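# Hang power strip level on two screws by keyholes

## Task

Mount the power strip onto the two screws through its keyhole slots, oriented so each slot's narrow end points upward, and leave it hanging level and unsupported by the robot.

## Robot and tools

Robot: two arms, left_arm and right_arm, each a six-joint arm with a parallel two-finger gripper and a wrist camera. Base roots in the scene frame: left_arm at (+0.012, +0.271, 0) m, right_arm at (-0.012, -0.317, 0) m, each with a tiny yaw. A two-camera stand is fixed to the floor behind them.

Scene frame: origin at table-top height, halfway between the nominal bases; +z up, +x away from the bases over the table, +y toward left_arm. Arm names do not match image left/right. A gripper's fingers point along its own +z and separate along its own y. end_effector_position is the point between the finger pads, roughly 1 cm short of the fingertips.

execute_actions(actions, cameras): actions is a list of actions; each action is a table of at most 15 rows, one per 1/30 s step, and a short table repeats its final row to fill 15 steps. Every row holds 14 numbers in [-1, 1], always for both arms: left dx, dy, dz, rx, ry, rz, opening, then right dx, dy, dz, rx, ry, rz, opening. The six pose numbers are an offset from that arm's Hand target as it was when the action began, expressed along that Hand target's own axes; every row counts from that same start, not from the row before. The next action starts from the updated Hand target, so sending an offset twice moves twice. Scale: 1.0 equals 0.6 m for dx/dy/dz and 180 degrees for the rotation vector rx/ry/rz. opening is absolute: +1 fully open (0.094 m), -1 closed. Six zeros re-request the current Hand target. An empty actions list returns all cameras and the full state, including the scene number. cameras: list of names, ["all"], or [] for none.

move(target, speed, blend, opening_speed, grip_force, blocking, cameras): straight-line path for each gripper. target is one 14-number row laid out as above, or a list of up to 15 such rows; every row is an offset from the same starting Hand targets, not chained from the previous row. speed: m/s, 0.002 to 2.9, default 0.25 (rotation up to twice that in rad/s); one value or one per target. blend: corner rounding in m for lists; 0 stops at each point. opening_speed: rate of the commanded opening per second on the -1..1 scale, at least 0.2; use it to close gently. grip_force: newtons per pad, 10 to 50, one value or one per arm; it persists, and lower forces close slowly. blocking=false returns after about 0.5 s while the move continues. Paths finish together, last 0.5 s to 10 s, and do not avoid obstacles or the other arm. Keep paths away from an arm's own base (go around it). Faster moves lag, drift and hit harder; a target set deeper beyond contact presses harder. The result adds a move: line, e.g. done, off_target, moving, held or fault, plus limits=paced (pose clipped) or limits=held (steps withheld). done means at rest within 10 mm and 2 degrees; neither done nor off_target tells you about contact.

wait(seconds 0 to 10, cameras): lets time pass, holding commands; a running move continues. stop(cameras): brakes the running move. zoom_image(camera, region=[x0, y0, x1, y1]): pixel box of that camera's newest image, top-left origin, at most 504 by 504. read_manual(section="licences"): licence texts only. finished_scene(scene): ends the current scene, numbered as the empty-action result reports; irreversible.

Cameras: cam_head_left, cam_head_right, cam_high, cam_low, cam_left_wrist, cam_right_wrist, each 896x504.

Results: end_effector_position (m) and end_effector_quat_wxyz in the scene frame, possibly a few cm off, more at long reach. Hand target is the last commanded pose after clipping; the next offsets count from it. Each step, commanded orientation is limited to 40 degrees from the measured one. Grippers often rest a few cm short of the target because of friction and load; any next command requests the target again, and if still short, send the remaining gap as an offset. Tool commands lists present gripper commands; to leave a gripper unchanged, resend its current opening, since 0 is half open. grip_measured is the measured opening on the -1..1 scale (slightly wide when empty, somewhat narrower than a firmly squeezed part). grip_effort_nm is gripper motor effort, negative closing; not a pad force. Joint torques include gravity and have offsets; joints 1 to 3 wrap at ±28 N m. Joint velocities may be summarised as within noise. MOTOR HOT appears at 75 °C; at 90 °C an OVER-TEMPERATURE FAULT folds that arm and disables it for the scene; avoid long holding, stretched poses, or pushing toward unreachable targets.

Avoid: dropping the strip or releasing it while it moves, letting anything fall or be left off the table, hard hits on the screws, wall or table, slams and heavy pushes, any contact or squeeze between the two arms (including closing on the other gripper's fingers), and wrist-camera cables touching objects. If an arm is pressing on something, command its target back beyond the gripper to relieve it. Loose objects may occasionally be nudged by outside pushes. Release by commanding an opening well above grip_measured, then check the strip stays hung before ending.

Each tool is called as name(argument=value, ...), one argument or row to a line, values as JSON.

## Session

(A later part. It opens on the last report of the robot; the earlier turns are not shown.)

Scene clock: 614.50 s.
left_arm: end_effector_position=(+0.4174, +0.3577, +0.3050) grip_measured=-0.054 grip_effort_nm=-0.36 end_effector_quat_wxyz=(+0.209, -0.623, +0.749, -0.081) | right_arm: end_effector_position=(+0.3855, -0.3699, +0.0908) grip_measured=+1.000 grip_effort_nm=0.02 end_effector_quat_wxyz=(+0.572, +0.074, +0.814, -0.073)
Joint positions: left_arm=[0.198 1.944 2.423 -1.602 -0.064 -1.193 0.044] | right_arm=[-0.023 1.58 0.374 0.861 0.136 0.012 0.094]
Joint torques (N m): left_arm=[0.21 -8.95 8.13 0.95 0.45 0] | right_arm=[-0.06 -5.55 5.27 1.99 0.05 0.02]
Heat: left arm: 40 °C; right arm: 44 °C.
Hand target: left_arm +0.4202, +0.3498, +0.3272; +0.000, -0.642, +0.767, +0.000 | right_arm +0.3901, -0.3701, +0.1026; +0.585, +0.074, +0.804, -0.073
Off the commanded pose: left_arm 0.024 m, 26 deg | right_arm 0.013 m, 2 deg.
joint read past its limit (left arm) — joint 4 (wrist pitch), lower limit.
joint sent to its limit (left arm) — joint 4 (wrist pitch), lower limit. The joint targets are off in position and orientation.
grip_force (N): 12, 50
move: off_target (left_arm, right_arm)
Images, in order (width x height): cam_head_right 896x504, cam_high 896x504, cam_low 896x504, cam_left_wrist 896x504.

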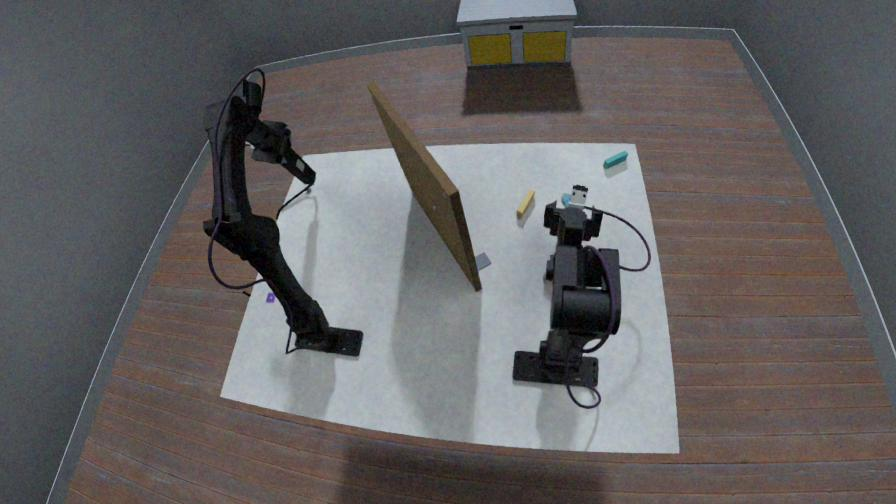

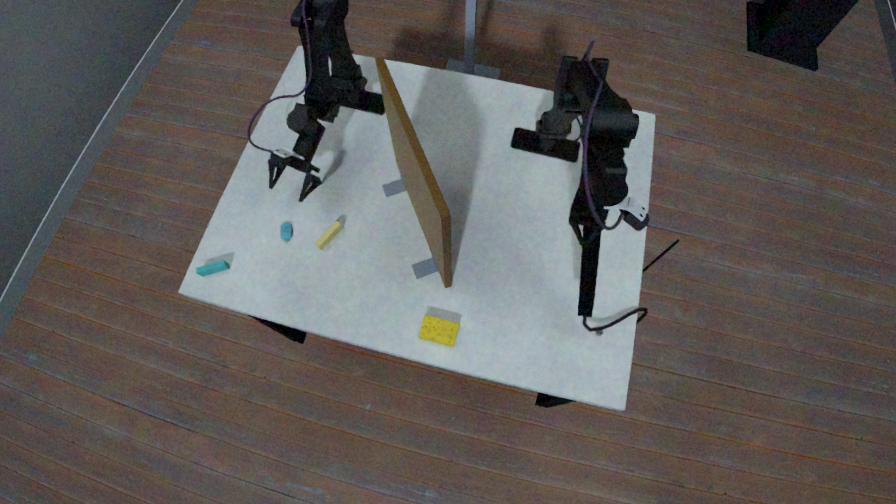

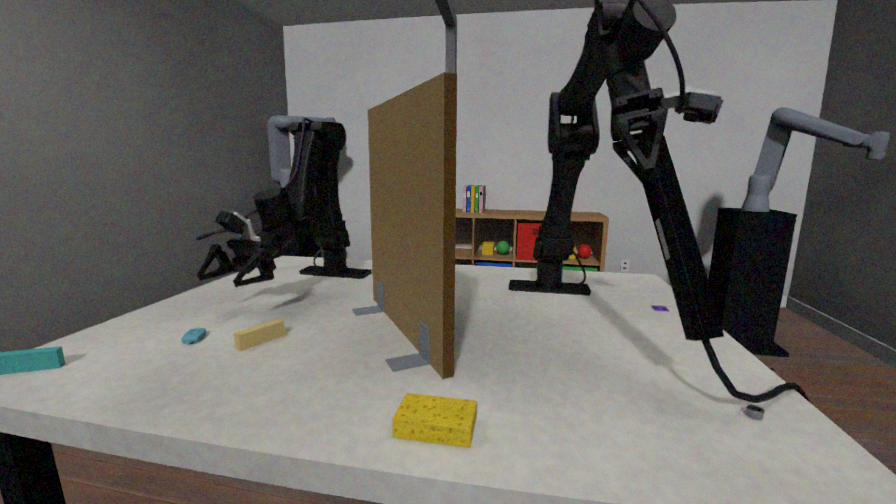

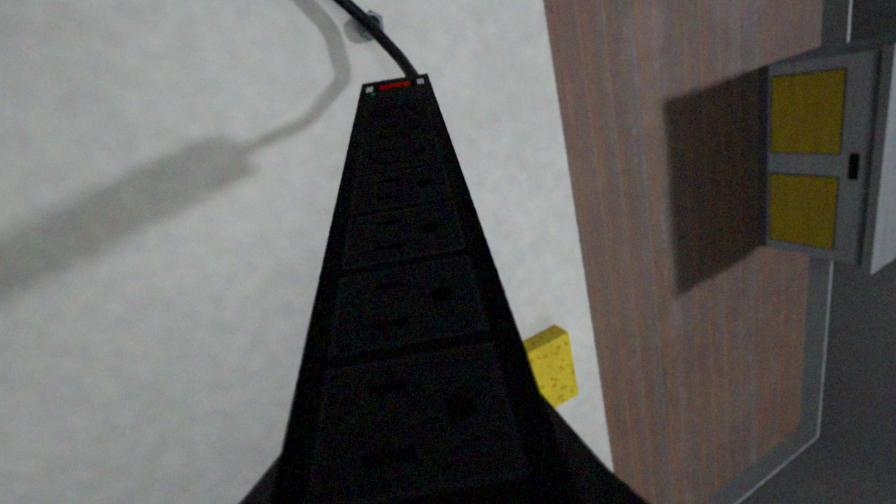

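move(
  target=[-0.117,0.106,0.03,0,0,0,-0.2,0,0,0,0,0,0,1],
  speed=0.15,
  cameras=["cam_low","cam_head_right","cam_high"],
)

Scene clock: 632.03 s.
left_arm: end_effector_position=(+0.3781, +0.4237, +0.2949) grip_measured=-0.065 grip_effort_nm=-0.35 end_effector_quat_wxyz=(+0.185, -0.629, +0.752, -0.070) | right_arm: end_effector_position=(+0.3855, -0.3699, +0.0908) grip_measured=+1.000 grip_effort_nm=0.02 end_effector_quat_wxyz=(+0.572, +0.074, +0.814, -0.073)
Joint positions: left_arm=[0.422 1.886 2.315 -1.602 0.026 -0.994 0.044] | right_arm=[-0.023 1.58 0.374 0.861 0.136 0.012 0.094]
Joint torques (N m): left_arm=[0.7 -10.06 4.52 0.89 -0.19 0.16] | right_arm=[-0.06 -5.44 5.15 2.04 0.02 0]
Heat: left arm: 40 °C; right arm: 44 °C.
Hand target: left_arm +0.3700, +0.4301, +0.3093; +0.000, -0.642, +0.767, +0.001 | right_arm +0.3901, -0.3701, +0.1026; +0.585, +0.074, +0.804, -0.073
Off the commanded pose: left_arm 0.018 m, 23 deg | right_arm 0.013 m, 2 deg.
joint read past its limit (left arm) — joint 4 (wrist pitch), lower limit.
joint sent to its limit (left arm) — joint 4 (wrist pitch), lower limit. The joint targets are off in position and orientation.
grip_force (N): 12, 50
move: off_target (left_arm, right_arm)
Images, in order (width x height): cam_head_right 896x504, cam_high 896x504, cam_low 896x504.

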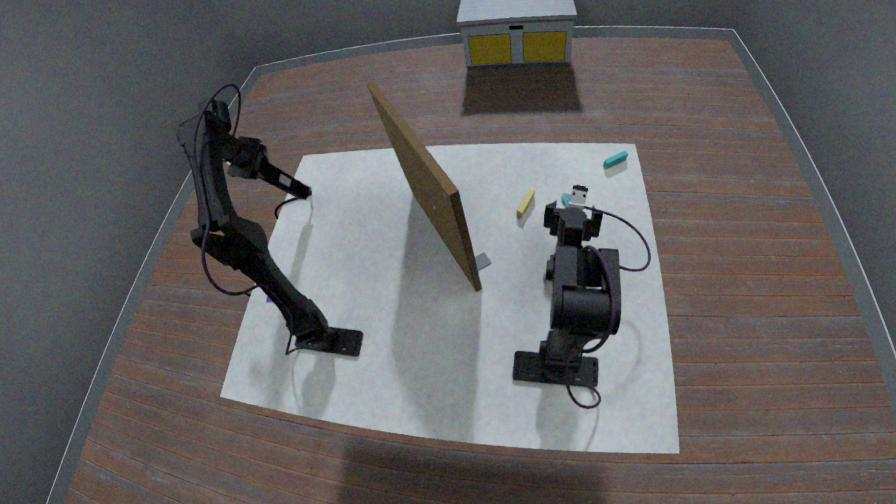

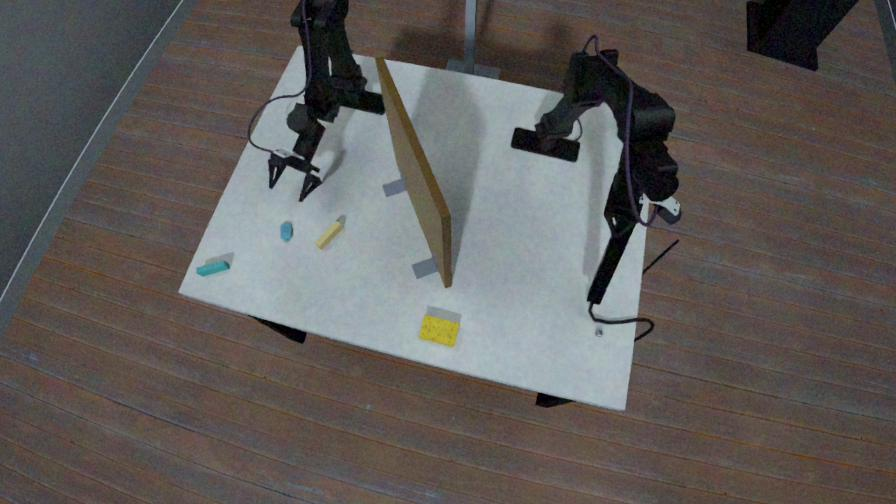

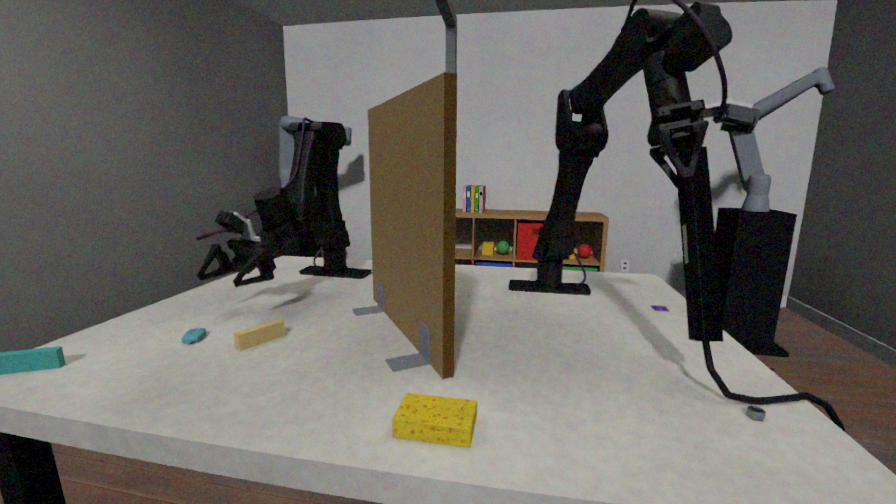

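move(
  target=[
    [0.112,-0.037,0.1,0,0,0,-0.2,0,0,0,0,0,0,1],
    [0.243,-0.06,0.183,0,0,0,-0.2,0,0,0,0,0,0,1],
    [0.342,-0.078,0.292,0,0,0,-0.2,0,0,0,0,0,0,1],
  ],
  speed=0.1,
  blend=0.04,
  cameras=["cam_low","cam_head_right","cam_high","cam_left_wrist"],
)

Scene clock: 644.90 s.
left_arm: end_effector_position=(+0.3802, +0.2252, +0.1360) grip_measured=-0.065 grip_effort_nm=-0.35 end_effector_quat_wxyz=(+0.001, -0.638, +0.770, +0.000) | right_arm: end_effector_position=(+0.3855, -0.3699, +0.0908) grip_measured=+1.000 grip_effort_nm=0.02 end_effector_quat_wxyz=(+0.572, +0.074, +0.814, -0.073)
Joint positions: left_arm=[-0.11 1.958 1.811 -1.422 -0.003 -1.513 0.044] | right_arm=[-0.023 1.58 0.374 0.861 0.136 0.012 0.094]
Joint torques (N m): left_arm=[-0.72 -7.99 5.41 0.1 0.01 -0.26] | right_arm=[-0.05 -5.52 5.16 2 0.05 0]
Heat: left arm: 39 °C; right arm: 44 °C.
Hand target: left_arm +0.3798, +0.2201, +0.1339; +0.000, -0.642, +0.767, +0.001 | right_arm +0.3901, -0.3701, +0.1026; +0.585, +0.074, +0.804, -0.073
Off the commanded pose: left_arm 0.006 m, 0 deg | right_arm 0.013 m, 2 deg.
grip_force (N): 12, 50
move: off_target (right_arm)
Images, in order (width x height): cam_head_right 896x504, cam_high 896x504, cam_low 896x504, cam_left_wrist 896x504.

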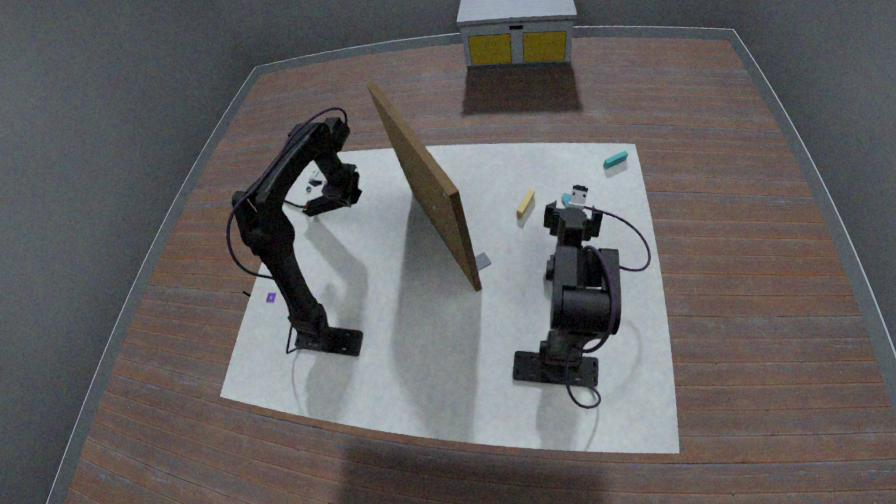

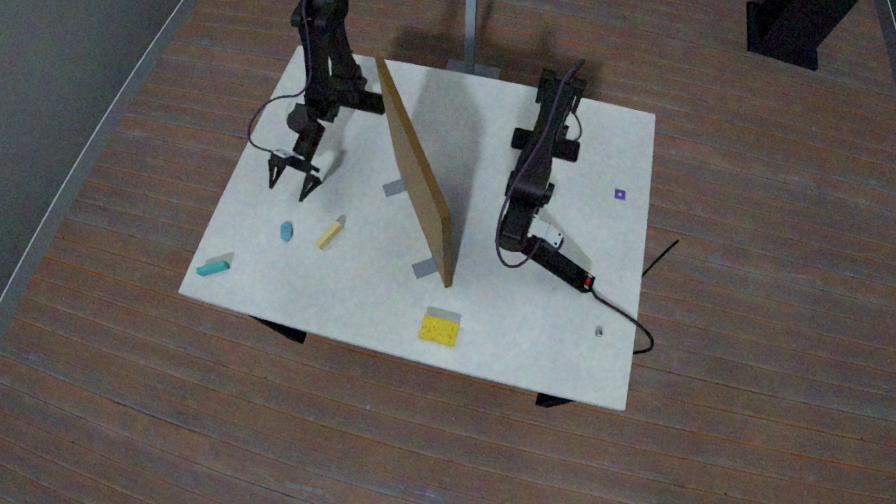

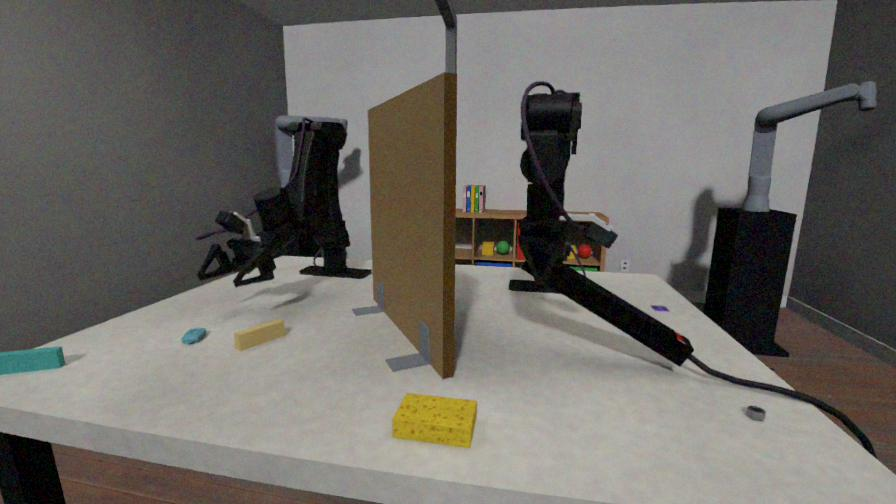

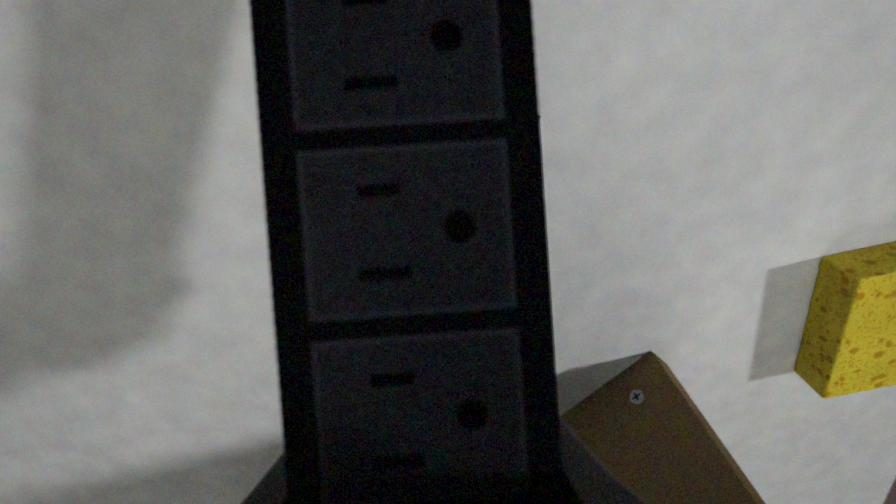

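move(
  target=[
    [0.045,-0.01,0.1,0,0,0,-0.2,0,0,0,0,0,0,1],
    [0.058,-0.012,0.188,0,0,0,-0.2,0,0,0,0,0,0,1],
  ],
  speed=0.08,
  blend=0.03,
  cameras=["cam_low","cam_left_wrist"],
)

zoom_image(
  camera="cam_low",
  region=[460, 200, 760, 420],
)

Scene clock: 656.23 s.
left_arm: end_effector_position=(+0.3798, +0.1931, +0.0279) grip_measured=-0.065 grip_effort_nm=-0.35 end_effector_quat_wxyz=(+0.003, -0.644, +0.765, +0.004) | right_arm: end_effector_position=(+0.3855, -0.3699, +0.0908) grip_measured=+1.000 grip_effort_nm=0.02 end_effector_quat_wxyz=(+0.572, +0.074, +0.814, -0.073)
Joint positions: left_arm=[-0.199 2.029 1.479 -1.023 -0.011 -1.615 0.044] | right_arm=[-0.023 1.58 0.374 0.861 0.136 0.012 0.094]
Joint torques (N m): left_arm=[-0.9 -7.34 5.18 0.25 0.09 -0.12] | right_arm=[-0.08 -5.65 5.22 2.04 0.05 -0.03]
Heat: left arm: 39 °C; right arm: 44 °C.
Hand target: left_arm +0.3807, +0.1846, +0.0211; +0.000, -0.642, +0.767, +0.000 | right_arm +0.3901, -0.3701, +0.1026; +0.585, +0.074, +0.804, -0.073
Off the commanded pose: left_arm 0.011 m, 1 deg | right_arm 0.013 m, 2 deg.
grip_force (N): 12, 50
move: off_target (left_arm, right_arm); blend cut to 0.0267 m at target 1
Images, in order (width x height): cam_low 896x504, cam_left_wrist 896x504.

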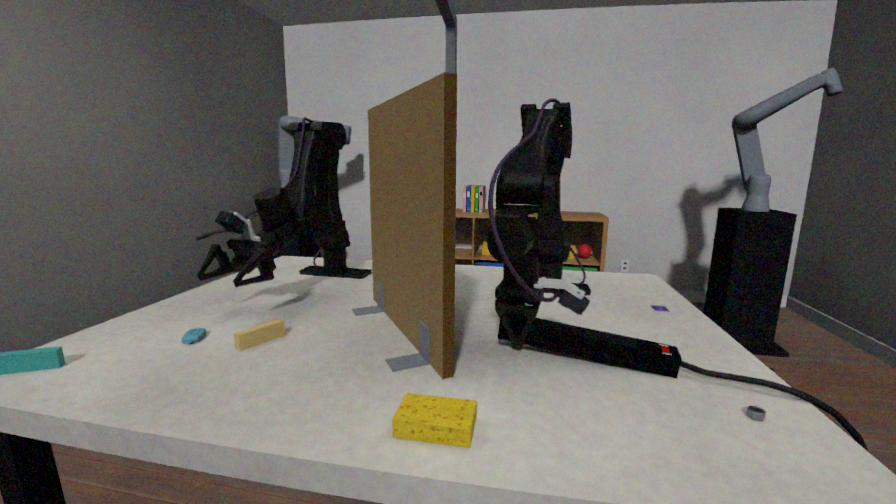

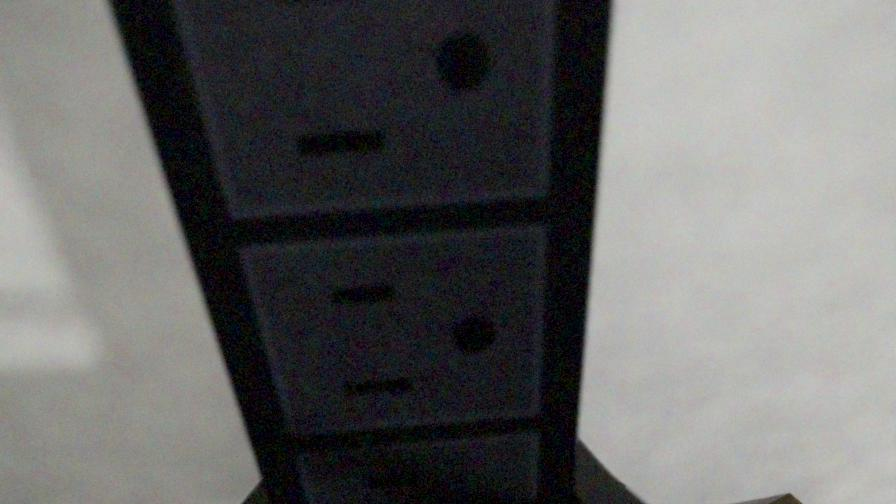

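Scaled by 1.680.

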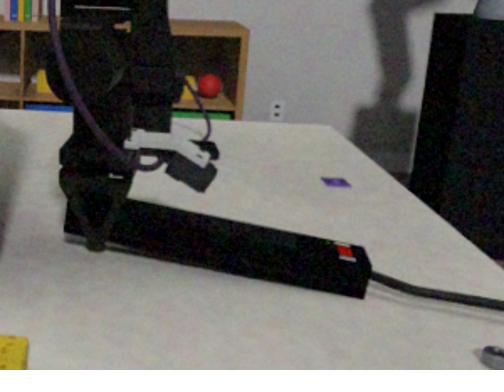

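move(
  target=[0.005,0,0.022,0,0,0,-0.2,0,0,0,0,0,0,1],
  speed=0.06,
  cameras=["cam_low"],
)

zoom_image(
  camera="cam_low",
  region=[460, 200, 760, 420],
)

Scene clock: 662.00 s.
left_arm: end_effector_position=(+0.3804, +0.1912, +0.0158) grip_measured=-0.065 grip_effort_nm=-0.35 end_effector_quat_wxyz=(+0.005, -0.644, +0.765, +0.003) | right_arm: end_effector_position=(+0.3855, -0.3699, +0.0908) grip_measured=+1.000 grip_effort_nm=0.02 end_effector_quat_wxyz=(+0.572, +0.074, +0.814, -0.073)
Joint positions: left_arm=[-0.204 2.044 1.451 -0.977 -0.011 -1.622 0.044] | right_arm=[-0.023 1.58 0.374 0.861 0.136 0.012 0.094]
Joint torques (N m): left_arm=[-1.09 -7.3 5.03 0.27 0.09 -0.15] | right_arm=[-0.14 -5.57 5.16 2 0.07 0.01]
Heat: left arm: 39 °C; right arm: 44 °C.
Hand target: left_arm +0.3802, +0.1817, +0.0078; +0.000, -0.642, +0.767, +0.000 | right_arm +0.3901, -0.3701, +0.1026; +0.585, +0.074, +0.804, -0.073
Off the commanded pose: left_arm 0.012 m, 1 deg | right_arm 0.013 m, 2 deg.
grip_force (N): 12, 50
move: off_target (left_arm, right_arm)
Images, in order (width x height): cam_low 896x504.

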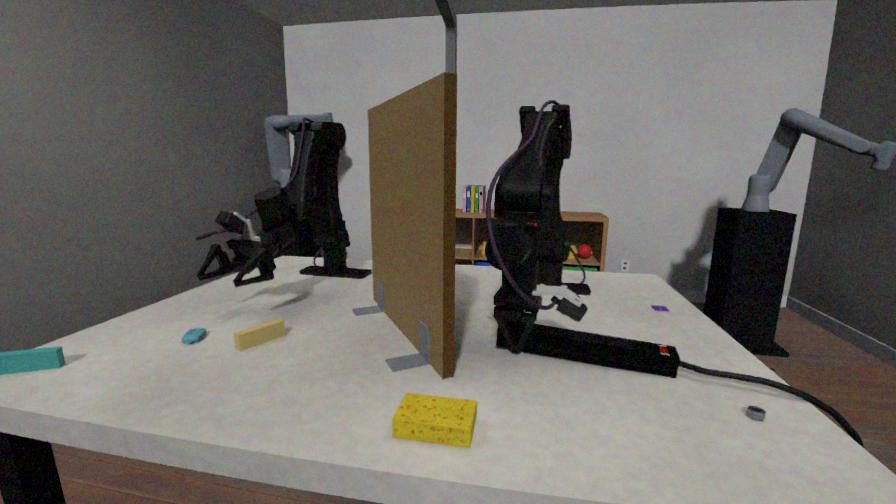

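Scaled by 1.680.

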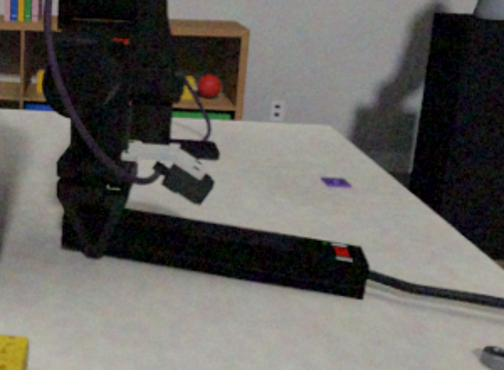

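move(
  target=[
    [0.0,0,0.004,0,0,0,-0.2,0,0,0,0,0,0,1],
    [0,0,0.004,0,0,0,0.1,0,0,0,0,0,0,1],
    [0,0,0.004,0,0,0,0.5,0,0,0,0,0,0,1],
  ],
  speed=0.05,
  opening_speed=0.2,
  cameras=["cam_low","cam_left_wrist"],
)

Scene clock: 672.20 s.
left_arm: end_effector_position=(+0.3828, +0.1875, +0.0147) grip_measured=+0.498 grip_effort_nm=0.06 end_effector_quat_wxyz=(+0.007, -0.643, +0.766, -0.004) | right_arm: end_effector_position=(+0.3855, -0.3699, +0.0908) grip_measured=+1.000 grip_effort_nm=0.02 end_effector_quat_wxyz=(+0.572, +0.074, +0.814, -0.073)
Joint positions: left_arm=[-0.21 2.044 1.446 -0.958 -0.007 -1.624 0.07] | right_arm=[-0.023 1.58 0.374 0.861 0.136 0.012 0.094]
Joint torques (N m): left_arm=[-0.69 -6.95 4.98 0.19 0.07 -0.14] | right_arm=[0.01 -5.56 5.2 2 0.05 0.01]
Heat: left arm: 39 °C; right arm: 44 °C.
Hand target: left_arm +0.3802, +0.1817, +0.0054; +0.000, -0.642, +0.767, +0.001 | right_arm +0.3901, -0.3701, +0.1026; +0.585, +0.074, +0.804, -0.073
Off the commanded pose: left_arm 0.011 m, 1 deg | right_arm 0.013 m, 2 deg.
grip_force (N): 12, 50
move: off_target (left_arm, right_arm); target 2's new opening was sent with left_arm's hand 0.014 m and 1 deg from that target; target 3's new opening was sent with left_arm's hand 0.011 m and 1 deg from that target
Images, in order (width x height): cam_low 896x504, cam_left_wrist 896x504.

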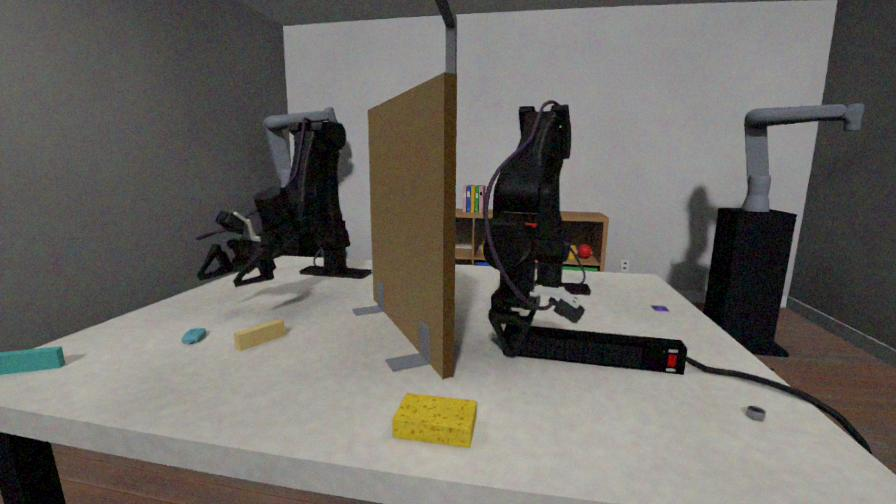

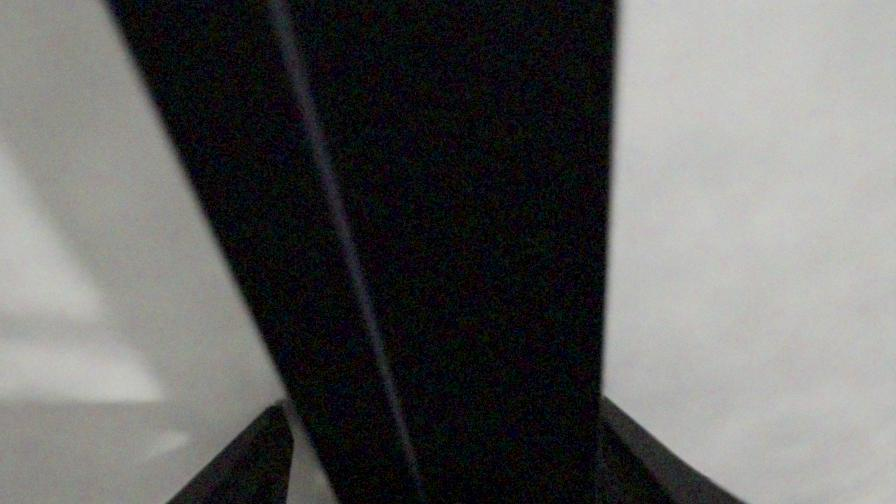

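move(
  target=[0,0,-0.25,0,0,0,0.9,0,0,0,0,0,0,1],
  speed=0.15,
  grip_force=[50,50],
  cameras=["cam_low","cam_left_wrist"],
)

Scene clock: 747.23 s.
left_arm: end_effector_position=(+0.3824, +0.1875, +0.1401) grip_measured=+0.898 grip_effort_nm=0.06 end_effector_quat_wxyz=(-0.005, -0.643, +0.766, +0.012) | right_arm: end_effector_position=(+0.3855, -0.3699, +0.0908) grip_measured=+1.000 grip_effort_nm=0.02 end_effector_quat_wxyz=(+0.572, +0.074, +0.814, -0.073)
Joint positions: left_arm=[-0.21 2.027 1.926 -1.494 -0.006 -1.625 0.089] | right_arm=[-0.023 1.58 0.374 0.861 0.136 0.012 0.094]
Joint torques (N m): left_arm=[-0.72 -10.06 8.27 -0.27 0.07 -0.11] | right_arm=[-0.06 -5.6 5.2 2 0.02 0.01]
Heat: left arm: 39 °C; right arm: 44 °C.
Hand target: left_arm +0.3802, +0.1815, +0.1554; +0.000, -0.642, +0.767, +0.000 | right_arm +0.3901, -0.3701, +0.1026; +0.585, +0.074, +0.804, -0.073
Off the commanded pose: left_arm 0.017 m, 1 deg | right_arm 0.013 m, 2 deg.
move: off_target (left_arm, right_arm)
Images, in order (width x height): cam_low 896x504, cam_left_wrist 896x504.

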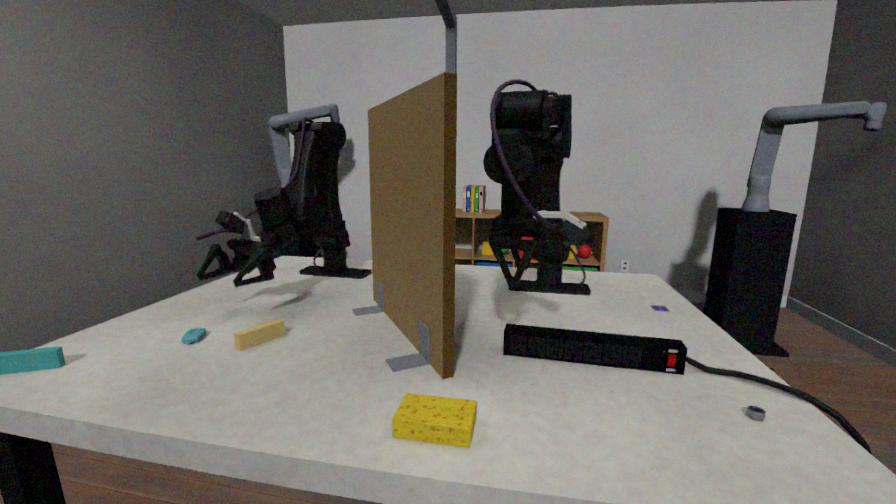

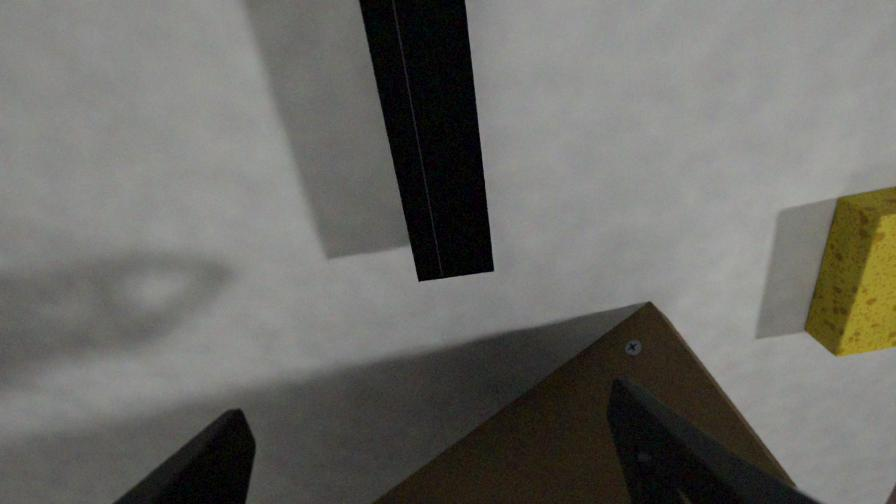

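move(
  target=[-0.157,0.003,0.07,0,0,-0.029,0.9,0,0,0,0,0,0,1],
  speed=0.15,
  cameras=["cam_left_wrist"],
)

Scene clock: 777.10 s.
left_arm: end_effector_position=(+0.3928, +0.2755, +0.1082) grip_measured=+0.898 grip_effort_nm=0.06 end_effector_quat_wxyz=(+0.010, +0.679, -0.734, -0.011) | right_arm: end_effector_position=(+0.3855, -0.3699, +0.0908) grip_measured=+1.000 grip_effort_nm=0.02 end_effector_quat_wxyz=(+0.572, +0.074, +0.814, -0.073)
Joint positions: left_arm=[0.025 2.027 1.799 -1.372 -0.004 -1.486 0.089] | right_arm=[-0.023 1.58 0.374 0.861 0.136 0.012 0.094]
Joint torques (N m): left_arm=[-0.14 -10.04 5.03 0.11 0.04 0.07] | right_arm=[-0.06 -5.5 5.19 2 0.03 0.02]
Heat: left arm: 39 °C; right arm: 44 °C.
Hand target: left_arm +0.3951, +0.2746, +0.1135; +0.000, +0.676, -0.737, +0.000 | right_arm +0.3901, -0.3701, +0.1026; +0.585, +0.074, +0.804, -0.073
Off the commanded pose: left_arm 0.006 m, 2 deg | right_arm 0.013 m, 2 deg.
move: off_target (right_arm)
Images, in order (width x height): cam_left_wrist 896x504.

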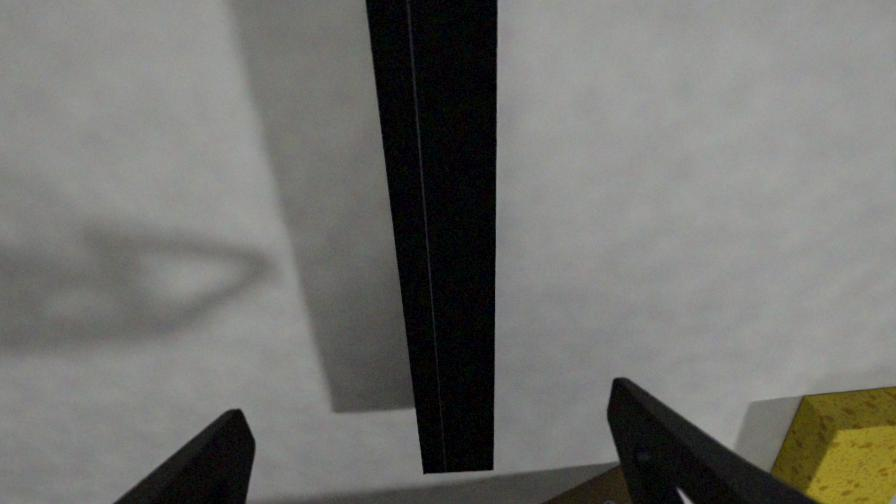

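move(
  target=[
    [-0.02,-0.01,0.147,0,0,0,0.9,0,0,0,0,0,0,1],
    [-0.02,-0.01,0.147,0,0,0,-0.4,0,0,0,0,0,0,1],
  ],
  speed=0.12,
  grip_force=[30,50],
  cameras=["cam_left_wrist","cam_low"],
)

Scene clock: 787.73 s.
left_arm: end_effector_position=(+0.3998, +0.2856, +0.0314) grip_measured=-0.278 grip_effort_nm=-0.68 end_effector_quat_wxyz=(-0.001, +0.678, -0.735, -0.002) | right_arm: end_effector_position=(+0.3855, -0.3699, +0.0908) grip_measured=+1.000 grip_effort_nm=0.02 end_effector_quat_wxyz=(+0.572, +0.074, +0.814, -0.073)
Joint positions: left_arm=[0.051 2.067 1.551 -1.055 -0.004 -1.456 0.034] | right_arm=[-0.023 1.58 0.374 0.861 0.136 0.012 0.094]
Joint torques (N m): left_arm=[0.5 -7.65 5.45 0.25 0.02 0.07] | right_arm=[-0.1 -5.59 5.19 2.01 0.06 0.01]
Heat: left arm: 38 °C; right arm: 44 °C.
Hand target: left_arm +0.4021, +0.2862, +0.0254; +0.000, +0.676, -0.737, +0.000 | right_arm +0.3901, -0.3701, +0.1026; +0.585, +0.074, +0.804, -0.073
Off the commanded pose: left_arm 0.006 m, 0 deg | right_arm 0.013 m, 2 deg.
grip_force (N): 30, 50
move: off_target (right_arm)
Images, in order (width x height): cam_low 896x504, cam_left_wrist 896x504.

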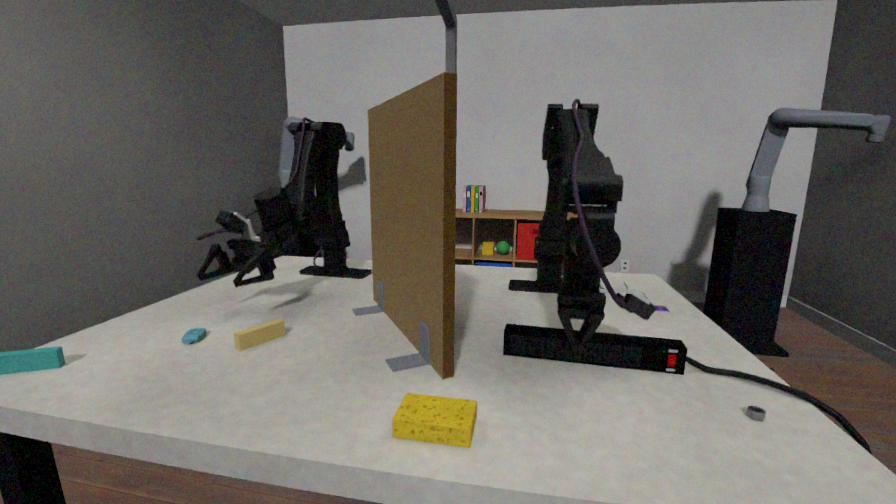

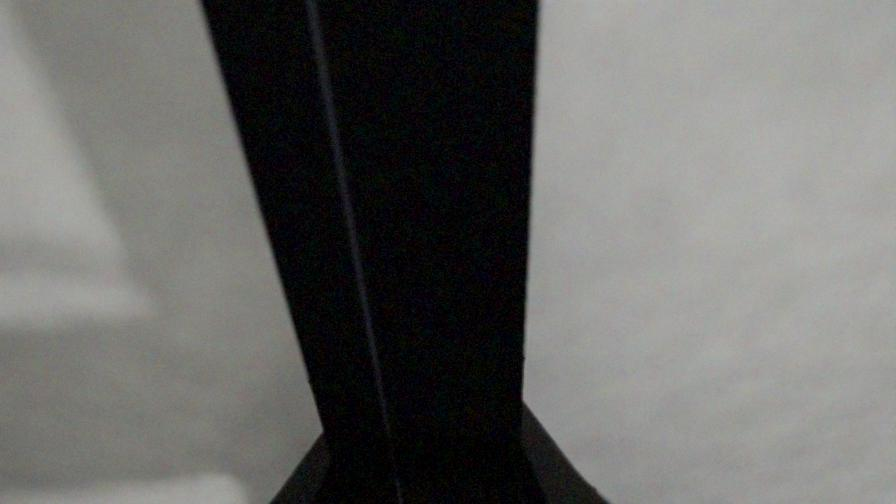

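move(
  target=[
    [0,0,-0.05,0,0,0,-0.4,0,0,0,0,0,0,1],
    [0.007,0.083,-0.1,-0.233,0,0,-0.4,0,0,0,0,0,0,1],
  ],
  speed=0.15,
  cameras=["cam_left_wrist","cam_low","cam_head_right"],
)

Scene clock: 830.10 s.
left_arm: end_effector_position=(+0.3640, +0.2900, +0.0608) grip_measured=-0.278 grip_effort_nm=-0.68 end_effector_quat_wxyz=(-0.099, -0.658, +0.736, +0.128) | right_arm: end_effector_position=(+0.3855, -0.3699, +0.0908) grip_measured=+1.000 grip_effort_nm=0.02 end_effector_quat_wxyz=(+0.572, +0.074, +0.814, -0.073)
Joint positions: left_arm=[0.036 2.225 1.867 -1.531 -0.064 -1.451 0.034] | right_arm=[-0.023 1.58 0.374 0.861 0.136 0.012 0.094]
Joint torques (N m): left_arm=[-0.85 -13.83 4.74 -1.16 -0.17 -0.31] | right_arm=[-0.01 -5.49 5.23 1.98 0.06 0.01]
Heat: left arm: 38 °C; right arm: 44 °C.
Hand target: left_arm +0.3521, +0.2862, +0.0854; -0.242, -0.631, +0.688, +0.264 | right_arm +0.3901, -0.3701, +0.1026; +0.585, +0.074, +0.804, -0.073
Off the commanded pose: left_arm 0.028 m, 23 deg | right_arm 0.013 m, 2 deg.
joint sent to its limit (left arm) — joint 4 (wrist pitch), lower limit. The joint targets are off in position and orientation.
grip_force (N): 30, 50
move: off_target (left_arm, right_arm)
Images, in order (width x height): cam_head_right 896x504, cam_low 896x504, cam_left_wrist 896x504.

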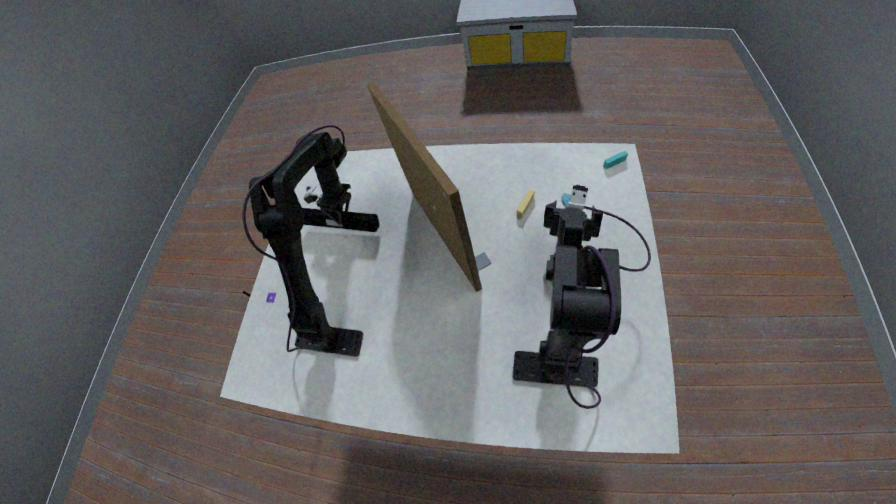

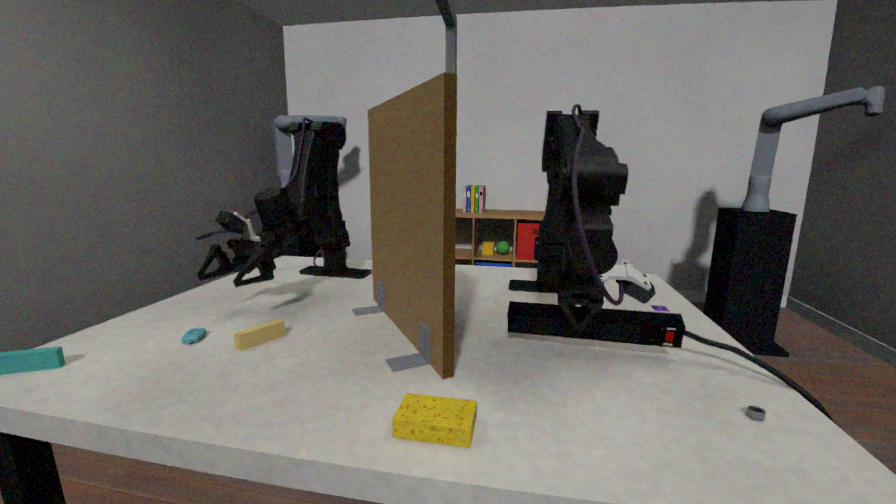

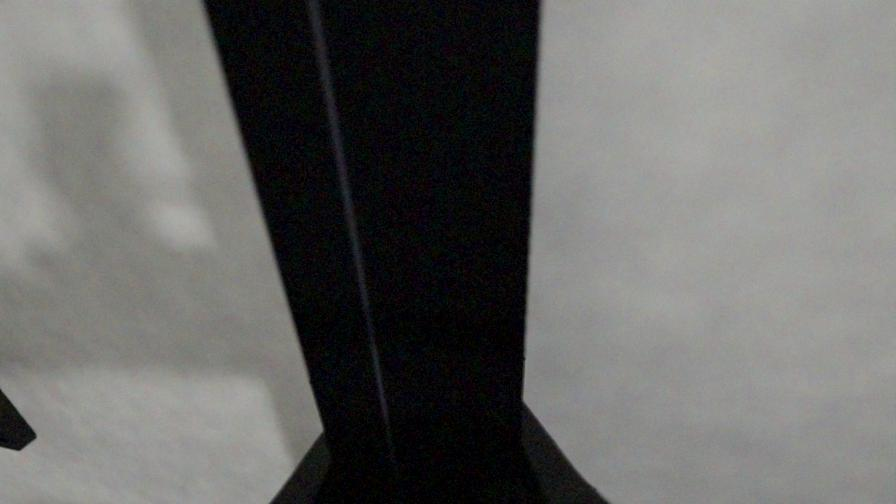

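move(
  target=[0.03,0.055,-0.06,-0.0137,-0.3254,0.343,-0.4,0,0,0,0,0,0,1],
  speed=0.25,
  cameras=["cam_left_wrist","cam_low","cam_head_right","cam_high"],
)

Scene clock: 855.23 s.
left_arm: end_effector_position=(+0.3478, +0.2815, +0.1212) grip_measured=-0.278 grip_effort_nm=-0.68 end_effector_quat_wxyz=(-0.025, -0.026, +0.916, +0.399) | right_arm: end_effector_position=(+0.3855, -0.3699, +0.0908) grip_measured=+1.000 grip_effort_nm=0.02 end_effector_quat_wxyz=(+0.572, +0.074, +0.814, -0.073)
Joint positions: left_arm=[-0.32 2.079 1.675 -1.588 -0.729 -0.558 0.034] | right_arm=[-0.023 1.58 0.374 0.861 0.136 0.012 0.094]
Joint torques (N m): left_arm=[-2.17 -12.33 5 -0.45 -0.3 0.63] | right_arm=[-0.12 -5.63 5.3 2 0.05 0]
Heat: left arm: 38 °C; right arm: 44 °C.
Hand target: left_arm +0.3501, +0.2683, +0.1342; +0.000, +0.000, +0.924, +0.383 | right_arm +0.3901, -0.3701, +0.1026; +0.585, +0.074, +0.804, -0.073
Off the commanded pose: left_arm 0.019 m, 5 deg | right_arm 0.013 m, 2 deg.
grip_force (N): 30, 50
move: off_target (left_arm, right_arm)
Images, in order (width x height): cam_head_right 896x504, cam_high 896x504, cam_low 896x504, cam_left_wrist 896x504.

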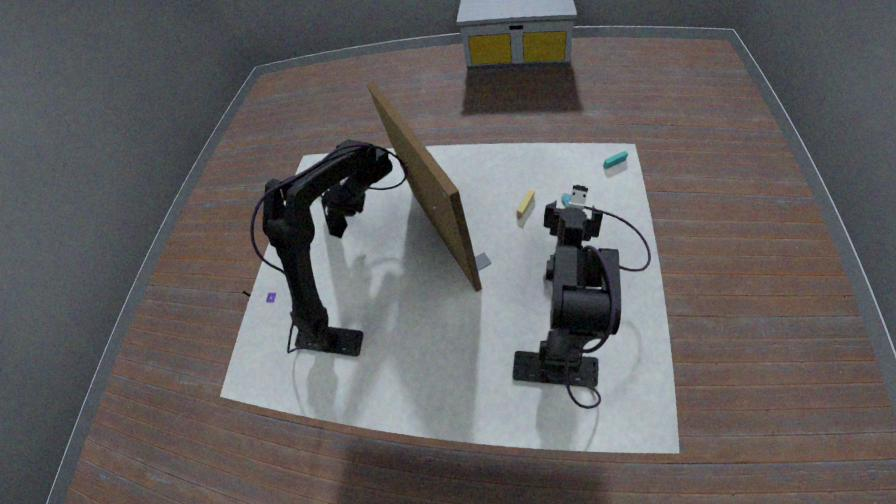

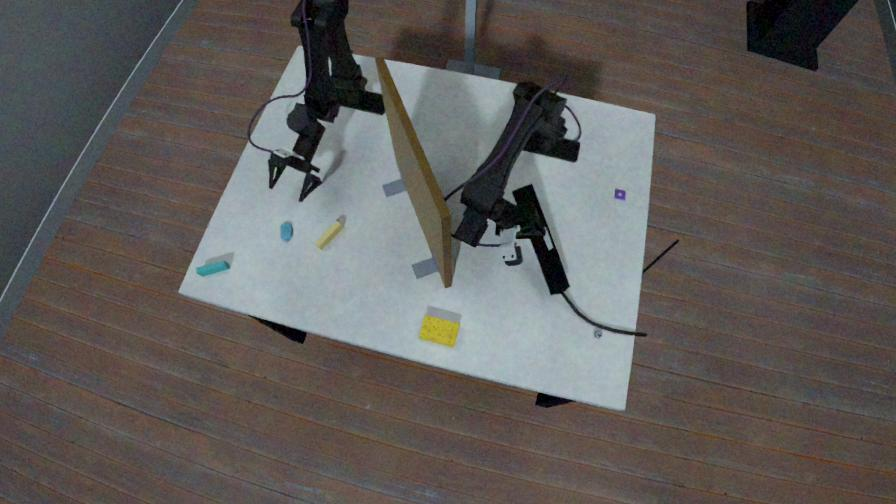

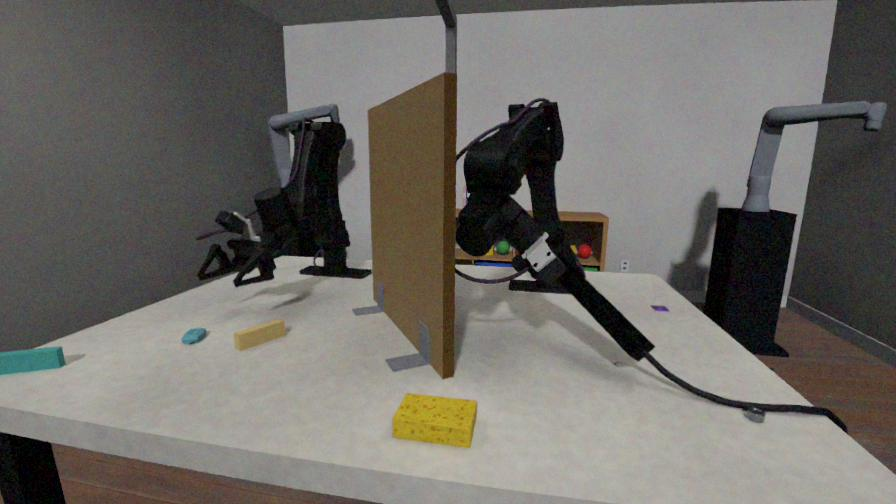

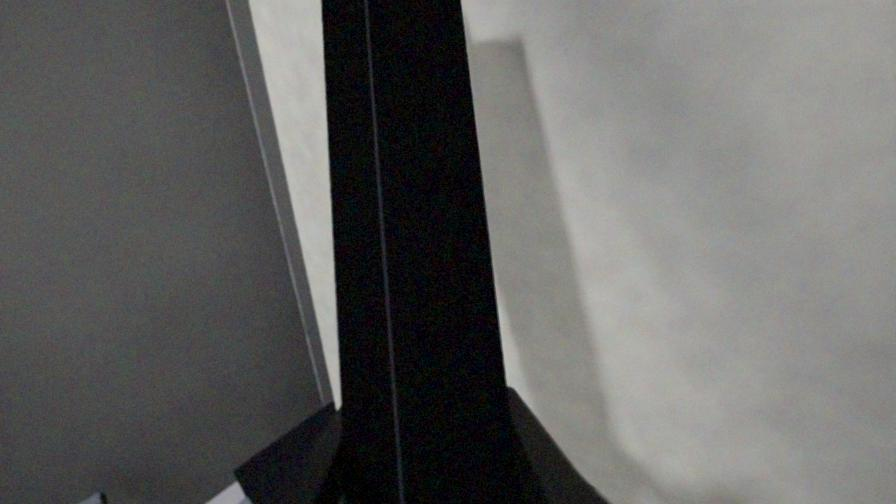

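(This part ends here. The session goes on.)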